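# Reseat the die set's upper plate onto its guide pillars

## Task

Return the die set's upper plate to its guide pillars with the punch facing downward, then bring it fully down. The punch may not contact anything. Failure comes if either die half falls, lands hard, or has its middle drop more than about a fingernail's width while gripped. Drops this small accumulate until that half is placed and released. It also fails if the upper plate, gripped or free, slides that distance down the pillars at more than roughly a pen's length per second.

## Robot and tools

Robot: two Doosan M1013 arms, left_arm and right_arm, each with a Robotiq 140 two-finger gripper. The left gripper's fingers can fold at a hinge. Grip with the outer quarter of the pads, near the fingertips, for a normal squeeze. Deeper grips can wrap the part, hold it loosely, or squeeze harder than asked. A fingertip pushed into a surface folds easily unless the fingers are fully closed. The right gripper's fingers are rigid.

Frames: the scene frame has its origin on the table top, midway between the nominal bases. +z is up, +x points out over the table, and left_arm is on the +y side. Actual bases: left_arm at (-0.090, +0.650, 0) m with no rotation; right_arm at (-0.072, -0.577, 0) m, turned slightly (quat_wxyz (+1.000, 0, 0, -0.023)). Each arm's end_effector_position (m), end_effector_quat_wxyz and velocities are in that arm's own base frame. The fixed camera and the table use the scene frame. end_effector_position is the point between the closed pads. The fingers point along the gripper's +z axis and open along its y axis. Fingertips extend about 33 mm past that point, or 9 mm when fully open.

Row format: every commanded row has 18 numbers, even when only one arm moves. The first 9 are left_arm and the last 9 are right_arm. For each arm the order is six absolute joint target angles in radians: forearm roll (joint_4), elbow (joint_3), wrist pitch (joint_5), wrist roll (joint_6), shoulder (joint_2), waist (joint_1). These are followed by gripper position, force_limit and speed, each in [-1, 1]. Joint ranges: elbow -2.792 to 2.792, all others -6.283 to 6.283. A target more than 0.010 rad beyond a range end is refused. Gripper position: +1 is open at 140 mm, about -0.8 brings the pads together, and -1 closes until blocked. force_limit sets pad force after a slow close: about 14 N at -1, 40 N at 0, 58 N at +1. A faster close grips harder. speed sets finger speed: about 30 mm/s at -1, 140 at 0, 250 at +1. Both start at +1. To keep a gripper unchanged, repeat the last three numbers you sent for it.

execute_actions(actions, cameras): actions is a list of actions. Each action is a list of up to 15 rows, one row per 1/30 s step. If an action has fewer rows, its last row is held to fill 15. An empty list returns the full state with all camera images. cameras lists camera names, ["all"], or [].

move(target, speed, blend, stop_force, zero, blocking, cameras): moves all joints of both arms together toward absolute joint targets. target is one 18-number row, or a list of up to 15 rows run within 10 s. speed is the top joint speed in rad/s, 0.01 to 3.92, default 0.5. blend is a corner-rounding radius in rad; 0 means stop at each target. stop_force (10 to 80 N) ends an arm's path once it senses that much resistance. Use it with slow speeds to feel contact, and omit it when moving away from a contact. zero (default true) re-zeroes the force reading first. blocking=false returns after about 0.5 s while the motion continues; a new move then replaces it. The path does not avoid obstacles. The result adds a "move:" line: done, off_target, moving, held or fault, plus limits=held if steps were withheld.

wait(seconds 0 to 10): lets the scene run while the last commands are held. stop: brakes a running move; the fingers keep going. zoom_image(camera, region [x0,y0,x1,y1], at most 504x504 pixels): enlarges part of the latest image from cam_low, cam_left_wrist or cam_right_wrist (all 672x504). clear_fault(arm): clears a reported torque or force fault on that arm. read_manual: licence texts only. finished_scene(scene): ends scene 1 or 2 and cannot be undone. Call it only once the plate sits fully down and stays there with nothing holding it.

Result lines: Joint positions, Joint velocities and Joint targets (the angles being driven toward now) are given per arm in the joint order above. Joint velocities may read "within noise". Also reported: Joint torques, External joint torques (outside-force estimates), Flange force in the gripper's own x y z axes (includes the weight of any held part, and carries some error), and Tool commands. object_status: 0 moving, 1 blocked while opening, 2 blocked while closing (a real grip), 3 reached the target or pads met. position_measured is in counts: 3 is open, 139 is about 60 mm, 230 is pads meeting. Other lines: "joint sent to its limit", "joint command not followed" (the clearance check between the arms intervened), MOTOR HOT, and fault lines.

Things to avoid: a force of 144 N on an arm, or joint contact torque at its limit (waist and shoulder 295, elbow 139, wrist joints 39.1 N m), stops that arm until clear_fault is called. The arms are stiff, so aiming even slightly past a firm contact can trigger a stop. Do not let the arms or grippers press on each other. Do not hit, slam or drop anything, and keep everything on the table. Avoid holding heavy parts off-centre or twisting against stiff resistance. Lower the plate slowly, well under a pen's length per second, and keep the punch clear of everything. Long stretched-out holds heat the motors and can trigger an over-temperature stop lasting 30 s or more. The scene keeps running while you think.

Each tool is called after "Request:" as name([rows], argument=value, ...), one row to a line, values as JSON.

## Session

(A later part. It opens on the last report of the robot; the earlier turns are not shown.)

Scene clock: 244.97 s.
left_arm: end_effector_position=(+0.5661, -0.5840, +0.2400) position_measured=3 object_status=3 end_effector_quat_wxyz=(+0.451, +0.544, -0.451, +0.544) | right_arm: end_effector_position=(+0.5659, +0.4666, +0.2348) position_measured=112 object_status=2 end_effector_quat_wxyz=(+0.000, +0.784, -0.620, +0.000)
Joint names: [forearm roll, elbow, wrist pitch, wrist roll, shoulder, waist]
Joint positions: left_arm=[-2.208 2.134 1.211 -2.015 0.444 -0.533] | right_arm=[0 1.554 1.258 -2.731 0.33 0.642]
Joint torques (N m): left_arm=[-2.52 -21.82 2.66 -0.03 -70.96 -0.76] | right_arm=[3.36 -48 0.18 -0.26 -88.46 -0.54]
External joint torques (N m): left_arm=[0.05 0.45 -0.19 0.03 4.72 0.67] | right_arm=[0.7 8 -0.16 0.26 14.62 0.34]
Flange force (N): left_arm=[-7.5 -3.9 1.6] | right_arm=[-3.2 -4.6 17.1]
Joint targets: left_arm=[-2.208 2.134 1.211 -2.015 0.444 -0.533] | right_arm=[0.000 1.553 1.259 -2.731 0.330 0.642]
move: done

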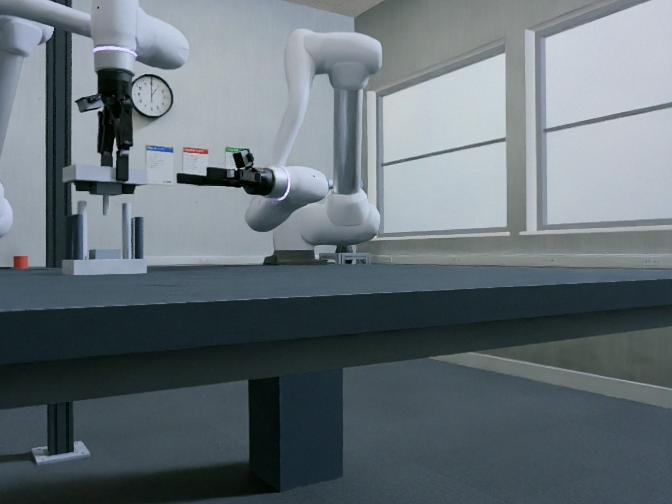

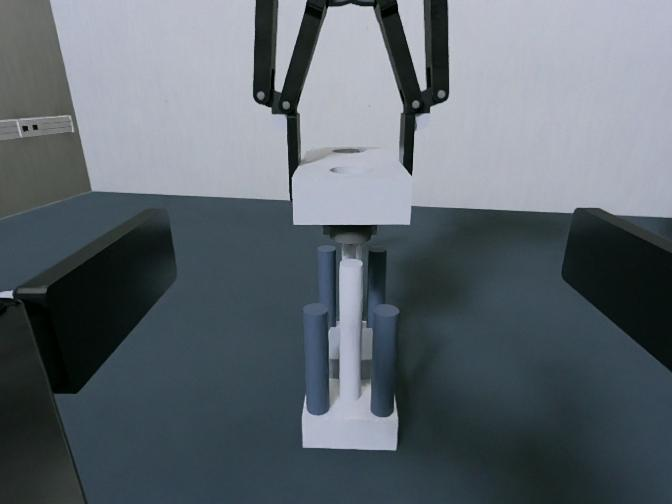

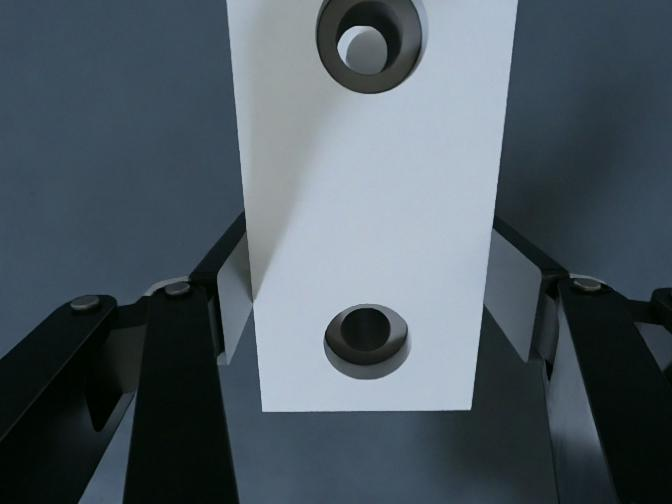

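Request:
move(target=[-2.2083,2.1337,1.2109,-2.0147,0.4440,-0.5328,1,1,-0.6,0,1.57387,1.2353,-2.71139,0.33242,0.64081,-1,1,0.3], speed=0.05, stop_force=12, cameras=["all"])

Request:
zoom_image(camera="cam_low", region=[55, 170, 155, 230])

Request:
zoom_image(camera="cam_right_wrist", region=[330, 10, 410, 90])

Request:
zoom_image(camera="cam_left_wrist", region=[280, 190, 420, 310])

Scene clock: 279.03 s.
left_arm: end_effector_position=(+0.5660, -0.5841, +0.2400) position_measured=3 object_status=3 end_effector_quat_wxyz=(+0.451, +0.544, -0.451, +0.544) | right_arm: end_effector_position=(+0.5647, +0.4642, +0.2220) position_measured=112 object_status=2 end_effector_quat_wxyz=(+0.000, +0.778, -0.629, +0.000)
Joint names: [forearm roll, elbow, wrist pitch, wrist roll, shoulder, waist]
Joint positions: left_arm=[-2.208 2.134 1.211 -2.015 0.444 -0.533] | right_arm=[0 1.574 1.235 -2.711 0.332 0.641]
Joint torques (N m): left_arm=[-2.55 -21.78 2.69 -0.06 -70.85 -0.53] | right_arm=[3.25 -47.98 0.17 -0.34 -87.27 -1.12]
External joint torques (N m): left_arm=[0.08 0.38 -0.22 0.06 4.62 0.27] | right_arm=[0.77 8.38 -0.15 0.34 13.75 0.99]
Flange force (N): left_arm=[-7.4 -3.5 2.2] | right_arm=[-3.1 -2.1 17.3]
Joint targets: left_arm=[-2.208 2.134 1.211 -2.015 0.444 -0.533] | right_arm=[0.000 1.574 1.235 -2.711 0.332 0.641]
move: done

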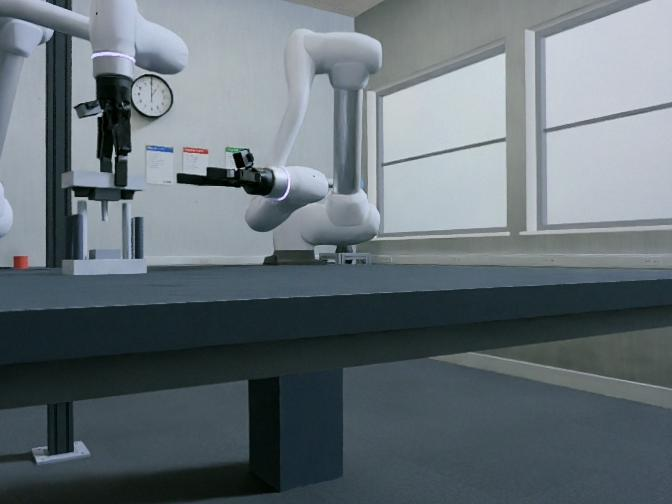

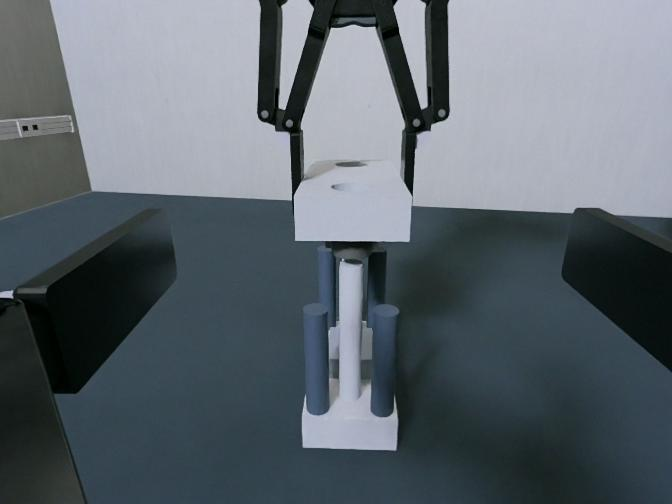

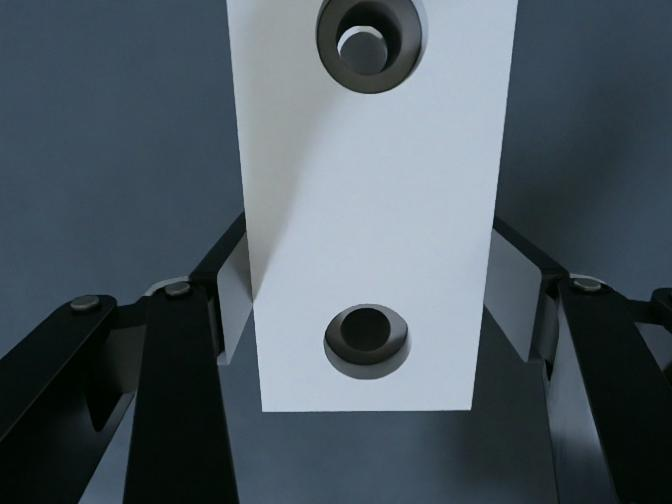

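Scaled by 5.040 from the camera's 672x504 image, which has a finer 960x720 frame.

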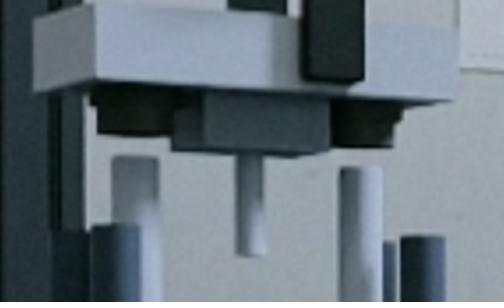

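Scaled by 6.300 from the camera's 672x504 image, which has a finer 960x720 frame.

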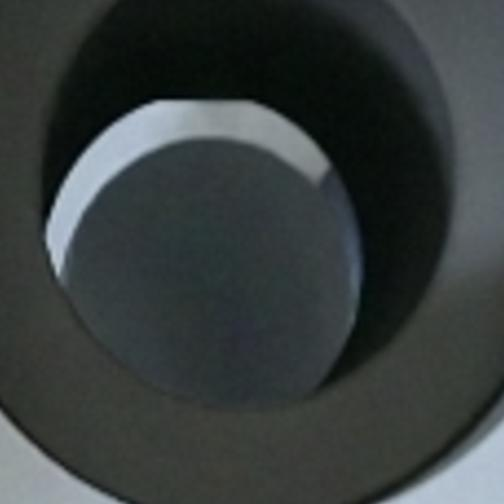

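Scaled by 3.600 from the camera's 672x504 image, which has a finer 960x720 frame.

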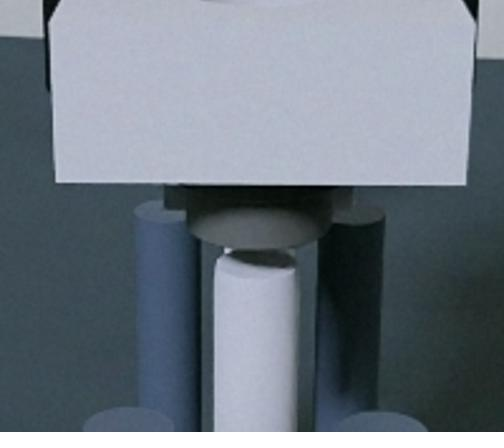

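Request:
move(target=[-2.2083,2.1337,1.2109,-2.0147,0.4440,-0.5328,1,1,-0.6,0,1.60283,1.19147,-2.70578,0.34729,0.64042,-1,1,0.3], speed=0.02, stop_force=12, cameras=["all"])

Request:
zoom_image(camera="cam_low", region=[55, 170, 155, 230])

Request:
zoom_image(camera="cam_right_wrist", region=[330, 10, 410, 90])

Request:
zoom_image(camera="cam_left_wrist", region=[280, 190, 420, 310])

Scene clock: 305.67 s.
left_arm: end_effector_position=(+0.5660, -0.5841, +0.2400) position_measured=3 object_status=3 end_effector_quat_wxyz=(+0.451, +0.544, -0.451, +0.544) | right_arm: end_effector_position=(+0.5650, +0.4642, +0.2123) position_measured=112 object_status=2 end_effector_quat_wxyz=(+0.000, +0.777, -0.630, +0.000)
Joint names: [forearm roll, elbow, wrist pitch, wrist roll, shoulder, waist]
Joint positions: left_arm=[-2.208 2.134 1.211 -2.015 0.444 -0.533] | right_arm=[0 1.585 1.219 -2.709 0.338 0.641]
Joint torques (N m): left_arm=[-2.53 -21.73 2.65 -0.06 -70.89 -0.55] | right_arm=[2.56 -35.66 -1.11 -0.25 -70.17 -4.22]
External joint torques (N m): left_arm=[0.06 0.35 -0.19 0.06 4.75 0.79] | right_arm=[1.46 -3.93 1.13 0.25 -4.35 4.15]
Flange force (N): left_arm=[-7.6 -4.2 1.6] | right_arm=[-6.6 0.4 -8.8]
Joint targets: left_arm=[-2.208 2.134 1.211 -2.015 0.444 -0.533] | right_arm=[0.000 1.585 1.219 -2.709 0.338 0.641]
move: contact (right_arm); right_arm: the wrist pitch is farthest, 0.027 rad from its target

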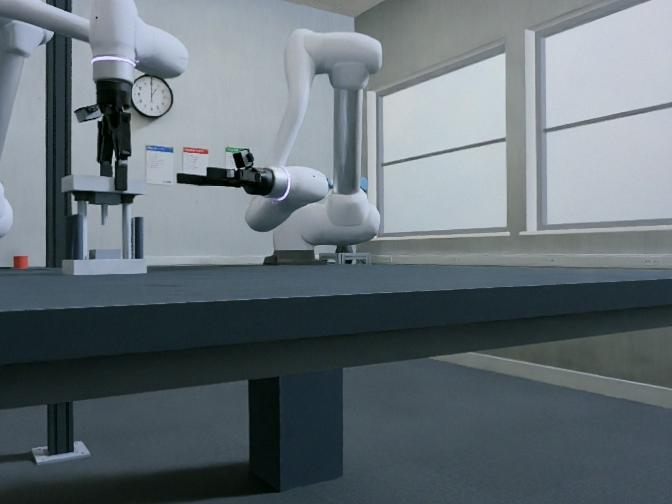

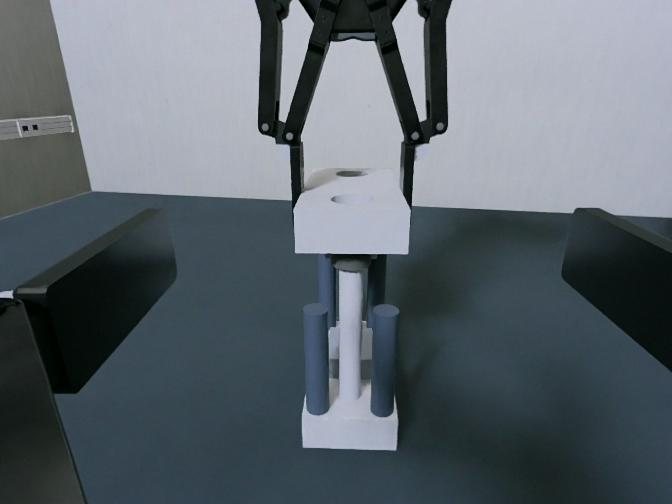

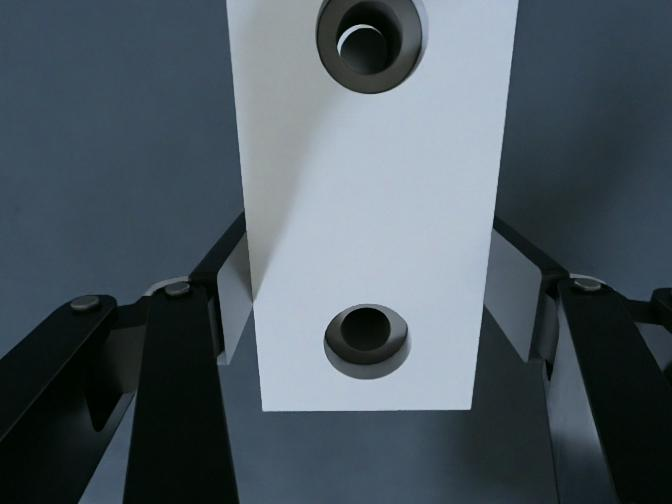

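Scaled by 5.040 from the camera's 672x504 image, which has a finer 960x720 frame.

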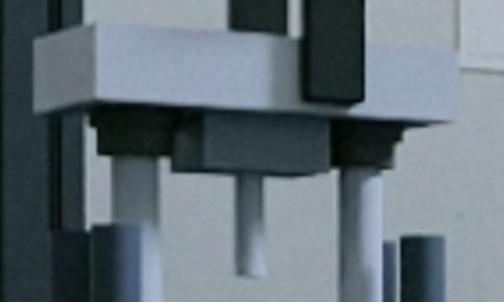

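Scaled by 6.300 from the camera's 672x504 image, which has a finer 960x720 frame.

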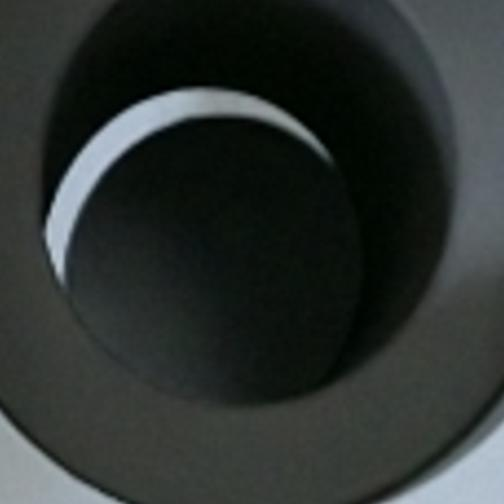

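Scaled by 3.600 from the camera's 672x504 image, which has a finer 960x720 frame.

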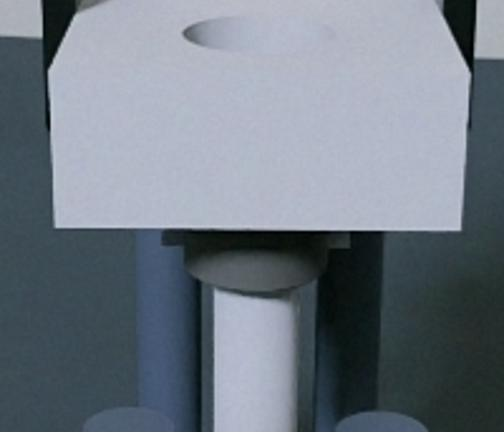

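Request:
move(target=[-2.2083,2.1337,1.2109,-2.0147,0.4440,-0.5328,1,1,-0.6,0,1.5792,1.22699,-2.69896,0.3354,0.64174,-1,1,0.3], speed=0.05)

Request:
move(target=[-2.2083,2.1337,1.2109,-2.0147,0.4440,-0.5328,1,1,-0.6,0,1.60261,1.19153,-2.69896,0.34745,0.64174,-1,1,0.3], speed=0.02, stop_force=12, cameras=["all"])

Request:
zoom_image(camera="cam_low", region=[55, 170, 155, 230])

Request:
zoom_image(camera="cam_right_wrist", region=[330, 10, 410, 90])

Request:
zoom_image(camera="cam_left_wrist", region=[280, 190, 420, 310])

Scene clock: 329.60 s.
left_arm: end_effector_position=(+0.5660, -0.5841, +0.2400) position_measured=3 object_status=3 end_effector_quat_wxyz=(+0.451, +0.544, -0.451, +0.544) | right_arm: end_effector_position=(+0.5644, +0.4648, +0.2170) position_measured=112 object_status=2 end_effector_quat_wxyz=(+0.000, +0.774, -0.633, +0.000)
Joint names: [forearm roll, elbow, wrist pitch, wrist roll, shoulder, waist]
Joint positions: left_arm=[-2.208 2.134 1.211 -2.015 0.444 -0.533] | right_arm=[0 1.579 1.227 -2.699 0.335 0.642]
Joint torques (N m): left_arm=[-2.51 -21.68 2.67 -0.04 -70.87 -0.59] | right_arm=[3.2 -47.99 0.19 -0.28 -88.05 -1.37]
External joint torques (N m): left_arm=[0.04 0.3 -0.21 0.04 4.83 0.5] | right_arm=[0.85 8.26 -0.16 0.28 13.42 1.59]
Flange force (N): left_arm=[-7.7 -4.0 2.1] | right_arm=[-3.7 -1.4 17.0]
Joint targets: left_arm=[-2.208 2.134 1.211 -2.015 0.444 -0.533] | right_arm=[0.000 1.579 1.227 -2.699 0.335 0.642]
move: done

Scene clock: 331.97 s.
left_arm: end_effector_position=(+0.5660, -0.5841, +0.2400) position_measured=3 object_status=3 end_effector_quat_wxyz=(+0.451, +0.544, -0.451, +0.544) | right_arm: end_effector_position=(+0.5644, +0.4648, +0.1959) position_measured=112 object_status=2 end_effector_quat_wxyz=(+0.000, +0.774, -0.633, +0.000)
Joint names: [forearm roll, elbow, wrist pitch, wrist roll, shoulder, waist]
Joint positions: left_arm=[-2.208 2.134 1.211 -2.015 0.444 -0.533] | right_arm=[0 1.603 1.192 -2.699 0.347 0.642]
Joint torques (N m): left_arm=[-2.52 -21.75 2.69 -0.08 -70.83 -0.48] | right_arm=[3.32 -48.92 -0.85 -0.28 -88.5 -0.88]
External joint torques (N m): left_arm=[0.06 0.4 -0.23 0.08 4.86 0.19] | right_arm=[0.64 10.02 0.86 0.28 14.39 0.82]
Flange force (N): left_arm=[-7.8 -3.5 2.4] | right_arm=[-1.8 -0.2 18.0]
Joint targets: left_arm=[-2.208 2.134 1.211 -2.015 0.444 -0.533] | right_arm=[0.000 1.603 1.192 -2.699 0.347 0.642]
move: done

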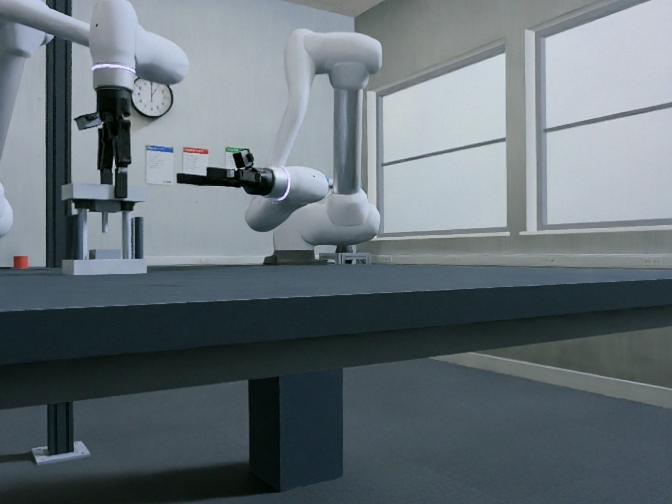

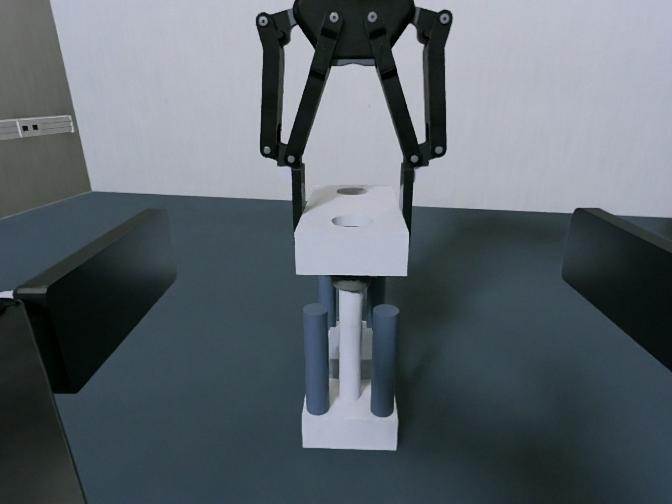

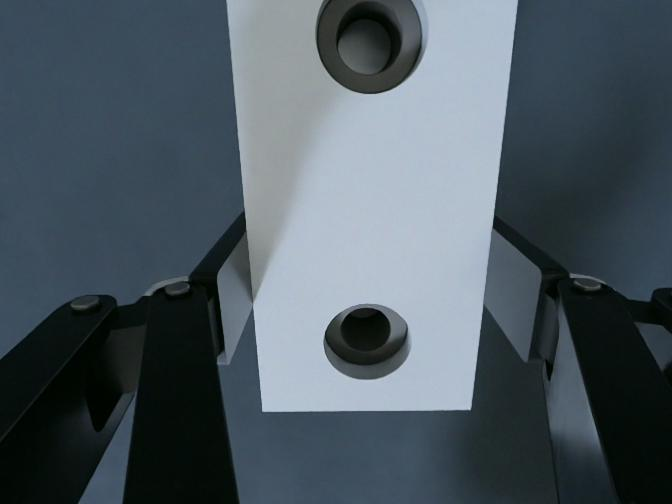

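Scaled by 5.040 from the camera's 672x504 image, which has a finer 960x720 frame.

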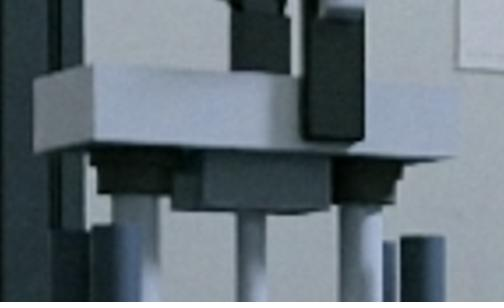

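Scaled by 6.300 from the camera's 672x504 image, which has a finer 960x720 frame.

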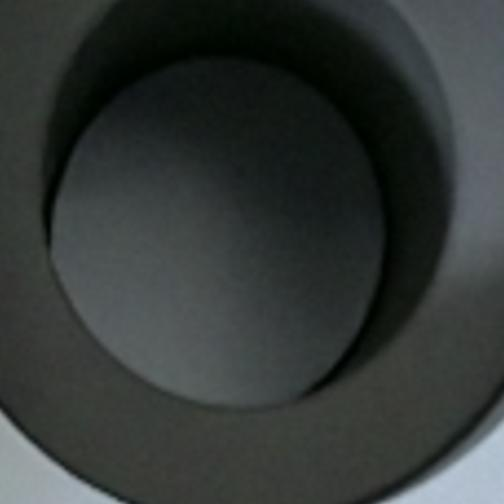

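Scaled by 3.600 from the camera's 672x504 image, which has a finer 960x720 frame.

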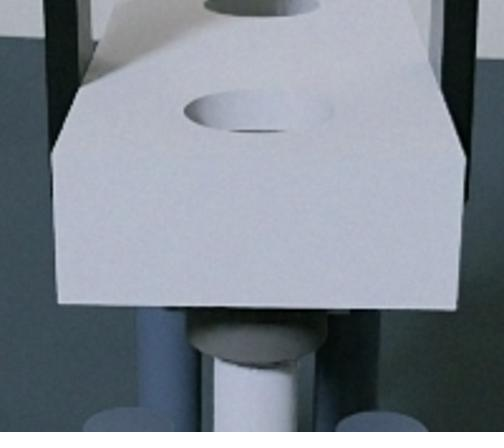

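Request:
move(target=[-2.2083,2.1337,1.2109,-2.0147,0.4440,-0.5328,1,1,-0.6,0,1.6217,1.16131,-2.69896,0.35858,0.64174,-1,1,0.3], speed=0.02, stop_force=15)

Request:
move(target=[-2.2083,2.1337,1.2109,-2.0147,0.4440,-0.5328,1,1,-0.6,0,1.63985,1.13116,-2.69896,0.37058,0.64174,-1,1,0.3], speed=0.015, stop_force=15, cameras=["cam_left_wrist","cam_low"])

Request:
zoom_image(camera="cam_low", region=[50, 160, 160, 280])

Request:
zoom_image(camera="cam_left_wrist", region=[270, 200, 430, 360])

Scene clock: 356.43 s.
left_arm: end_effector_position=(+0.5660, -0.5841, +0.2400) position_measured=3 object_status=3 end_effector_quat_wxyz=(+0.451, +0.544, -0.451, +0.544) | right_arm: end_effector_position=(+0.5644, +0.4648, +0.1780) position_measured=112 object_status=2 end_effector_quat_wxyz=(+0.000, +0.774, -0.633, +0.000)
Joint names: [forearm roll, elbow, wrist pitch, wrist roll, shoulder, waist]
Joint positions: left_arm=[-2.208 2.134 1.211 -2.015 0.444 -0.533] | right_arm=[0 1.622 1.161 -2.699 0.359 0.642]
Joint torques (N m): left_arm=[-2.51 -21.8 2.7 -0.04 -70.98 -0.45] | right_arm=[3 -46.7 -0.18 -0.3 -89.46 -1.44]
External joint torques (N m): left_arm=[0.04 0.43 -0.24 0.04 4.94 0.39] | right_arm=[0.94 8.01 0.2 0.3 13.85 1.59]
Flange force (N): left_arm=[-7.9 -3.8 2.2] | right_arm=[-4.1 -2.2 16.9]
Joint targets: left_arm=[-2.208 2.134 1.211 -2.015 0.444 -0.533] | right_arm=[0.000 1.622 1.161 -2.699 0.359 0.642]
move: done

Scene clock: 358.97 s.
left_arm: end_effector_position=(+0.5660, -0.5841, +0.2400) position_measured=3 object_status=3 end_effector_quat_wxyz=(+0.451, +0.544, -0.451, +0.544) | right_arm: end_effector_position=(+0.5645, +0.4649, +0.1606) position_measured=112 object_status=2 end_effector_quat_wxyz=(+0.000, +0.774, -0.633, +0.000)
Joint names: [forearm roll, elbow, wrist pitch, wrist roll, shoulder, waist]
Joint positions: left_arm=[-2.208 2.134 1.211 -2.015 0.444 -0.533] | right_arm=[0 1.639 1.132 -2.699 0.37 0.642]
Joint torques (N m): left_arm=[-2.55 -21.77 2.67 -0.08 -70.71 -0.37] | right_arm=[3.16 -36.75 -2.92 -0.36 -69.11 -1.72]
External joint torques (N m): left_arm=[0.08 0.36 -0.2 0.08 4.47 0.26] | right_arm=[0.71 -1.32 2.94 0.36 -6.74 1.75]
Flange force (N): left_arm=[-7.2 -3.4 2.1] | right_arm=[-0.2 5.8 -10.8]
Joint targets: left_arm=[-2.208 2.134 1.211 -2.015 0.444 -0.533] | right_arm=[0.000 1.639 1.132 -2.699 0.370 0.642]
move: contact (right_arm)
Images, in order (width x height): cam_low 672x504, cam_left_wrist 672x504.

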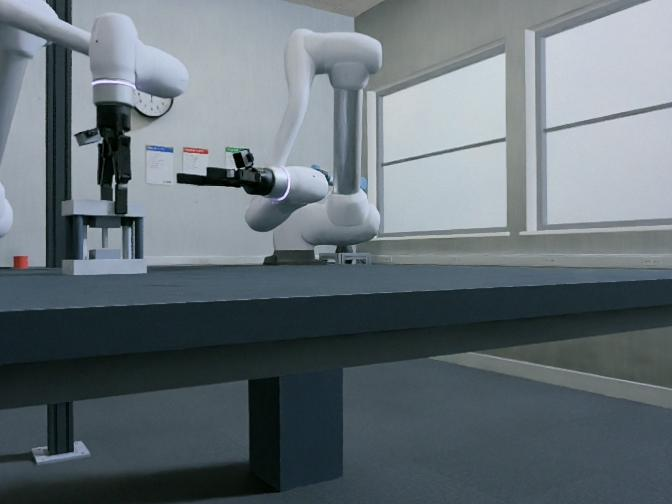

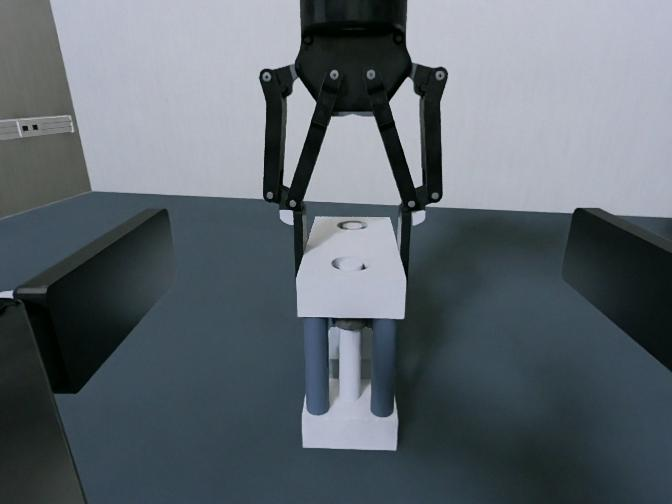

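Scaled by 4.200 from the camera's 672x504 image, which has a finer 960x720 frame.

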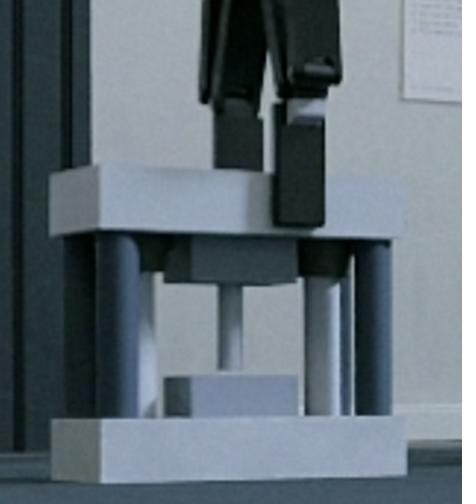

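Scaled by 3.150 from the camera's 672x504 image, which has a finer 960x720 frame.

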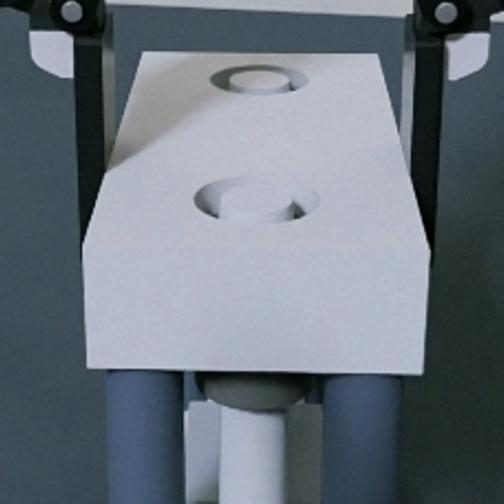

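Request:
move(target=[-2.2083,2.1337,1.2109,-2.0147,0.4440,-0.5328,1,1,-0.6,0,1.63985,1.13116,-2.69896,0.37058,0.64174,-1,1,0.3], speed=0.01, stop_force=25, cameras=["cam_left_wrist"])

Request:
zoom_image(camera="cam_left_wrist", region=[290, 290, 420, 370])

Scene clock: 368.97 s.
left_arm: end_effector_position=(+0.5660, -0.5841, +0.2400) position_measured=3 object_status=3 end_effector_quat_wxyz=(+0.451, +0.544, -0.451, +0.544) | right_arm: end_effector_position=(+0.5645, +0.4649, +0.1602) position_measured=112 object_status=2 end_effector_quat_wxyz=(+0.000, +0.774, -0.633, +0.000)
Joint names: [forearm roll, elbow, wrist pitch, wrist roll, shoulder, waist]
Joint positions: left_arm=[-2.208 2.134 1.211 -2.015 0.444 -0.533] | right_arm=[0 1.64 1.131 -2.699 0.37 0.642]
Joint torques (N m): left_arm=[-2.53 -21.83 2.7 -0.08 -70.86 -0.56] | right_arm=[2.88 -27.43 -5.9 -0.34 -49.33 -2.01]
External joint torques (N m): left_arm=[0.06 0.42 -0.23 0.08 4.53 0.41] | right_arm=[0.98 -10.51 5.92 0.34 -26.19 1.95]
Flange force (N): left_arm=[-7.3 -3.5 1.9] | right_arm=[3.0 12.2 -38.3]
Joint targets: left_arm=[-2.208 2.134 1.211 -2.015 0.444 -0.533] | right_arm=[0.000 1.640 1.131 -2.699 0.370 0.642]
move: contact (right_arm)
Images, in order (width x height): cam_left_wrist 672x504.

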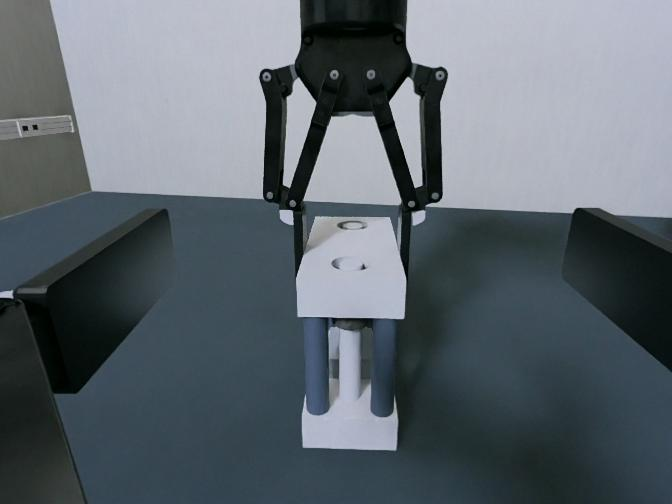

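Scaled by 3.877 from the camera's 672x504 image, which has a finer 960x720 frame.

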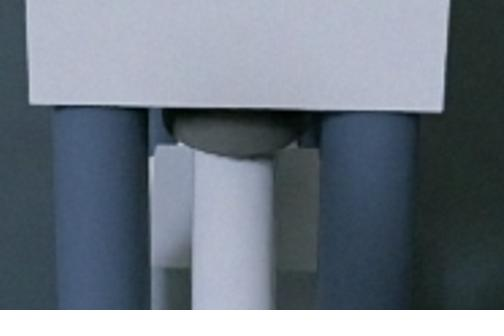

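Request:
move([
  [-2.2083,2.1337,1.2109,-2.0147,0.4440,-0.5328,1,1,-0.6,0,1.63904,1.1325,-2.69896,0.37004,0.64174,-1,1,0.3],
  [-2.2083,2.1337,1.2109,-2.0147,0.4440,-0.5328,1,1,-0.6,0,1.63904,1.1325,-2.69896,0.37004,0.64174,0.486,1,-1],
], speed=0.02)

Request:
move([
  [-2.2083,2.1337,1.2109,-2.0147,0.4440,-0.5328,1,1,-0.6,0,1.5792,1.22699,-2.69896,0.3354,0.64174,0.486,1,-1],
  [-2.2083,2.1337,1.2109,-2.0147,0.4440,-0.5328,1,1,-0.6,0,1.47405,1.3682,-2.69896,0.2994,0.64174,0.486,1,-1],
], speed=[0.1,0.3], cameras=["all"])

Request:
zoom_image(camera="cam_low", region=[50, 160, 160, 280])

Scene clock: 387.67 s.
left_arm: end_effector_position=(+0.5660, -0.5841, +0.2400) position_measured=3 object_status=3 end_effector_quat_wxyz=(+0.451, +0.544, -0.451, +0.544) | right_arm: end_effector_position=(+0.5644, +0.4648, +0.1608) position_measured=68 object_status=0 end_effector_quat_wxyz=(+0.000, +0.774, -0.633, +0.000)
Joint names: [forearm roll, elbow, wrist pitch, wrist roll, shoulder, waist]
Joint positions: left_arm=[-2.208 2.134 1.211 -2.015 0.444 -0.533] | right_arm=[0 1.639 1.133 -2.699 0.37 0.642]
Joint torques (N m): left_arm=[-2.55 -21.76 2.69 -0.06 -70.83 -0.62] | right_arm=[3.38 -37.09 0.07 -0.29 -77.4 -1]
External joint torques (N m): left_arm=[0.07 0.36 -0.23 0.05 4.69 0.4] | right_arm=[0.49 -1.05 -0.05 0.29 1.4 0.89]
Flange force (N): left_arm=[-7.5 -3.7 2.1] | right_arm=[-3.5 -3.1 0.0]
Joint targets: left_arm=[-2.208 2.134 1.211 -2.015 0.444 -0.533] | right_arm=[0.000 1.639 1.132 -2.699 0.370 0.642]
move: done

Scene clock: 389.57 s.
left_arm: end_effector_position=(+0.5660, -0.5841, +0.2400) position_measured=3 object_status=3 end_effector_quat_wxyz=(+0.451, +0.544, -0.451, +0.544) | right_arm: end_effector_position=(+0.5644, +0.4648, +0.2999) position_measured=68 object_status=3 end_effector_quat_wxyz=(+0.000, +0.774, -0.633, +0.000)
Joint names: [forearm roll, elbow, wrist pitch, wrist roll, shoulder, waist]
Joint positions: left_arm=[-2.208 2.134 1.211 -2.015 0.444 -0.533] | right_arm=[0 1.474 1.368 -2.699 0.299 0.642]
Joint torques (N m): left_arm=[-2.55 -21.73 2.7 -0.08 -70.82 -0.63] | right_arm=[3.74 -40.34 0.12 -0.25 -72.99 -0.31]
External joint torques (N m): left_arm=[0.07 0.28 -0.23 0.09 4.3 0.46] | right_arm=[0.46 -0.96 -0.1 0.25 0.58 0.48]
Flange force (N): left_arm=[-6.9 -3.6 1.9] | right_arm=[-2.3 -2.1 -1.0]
Joint targets: left_arm=[-2.208 2.134 1.211 -2.015 0.444 -0.533] | right_arm=[0.000 1.474 1.368 -2.699 0.299 0.642]
move: done

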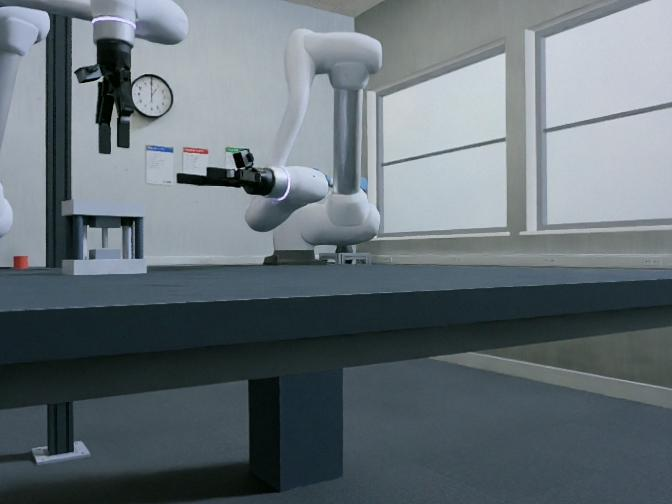

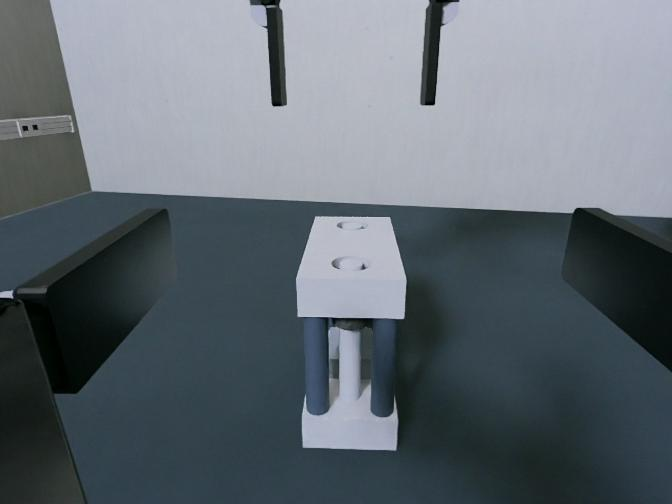

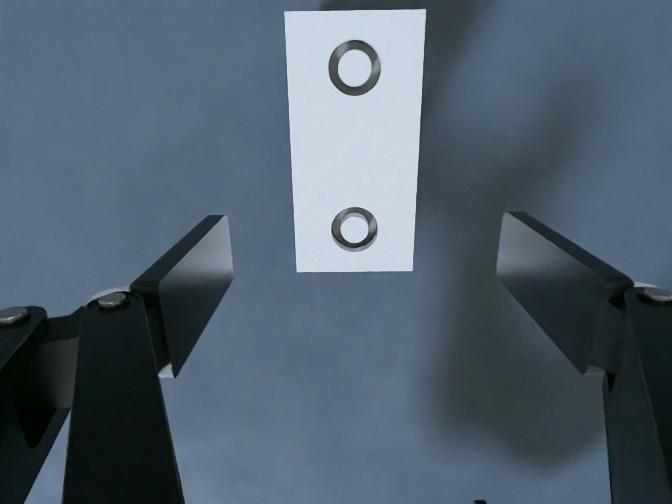

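Scaled by 4.200 from the camera's 672x504 image, which has a finer 960x720 frame.

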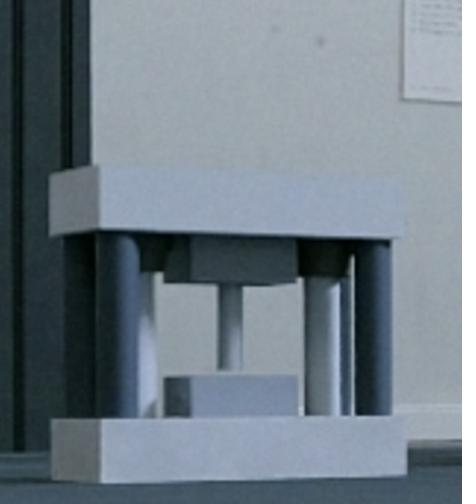

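Request:
finished_scene(scene=2)

The scene is finished: the task was done.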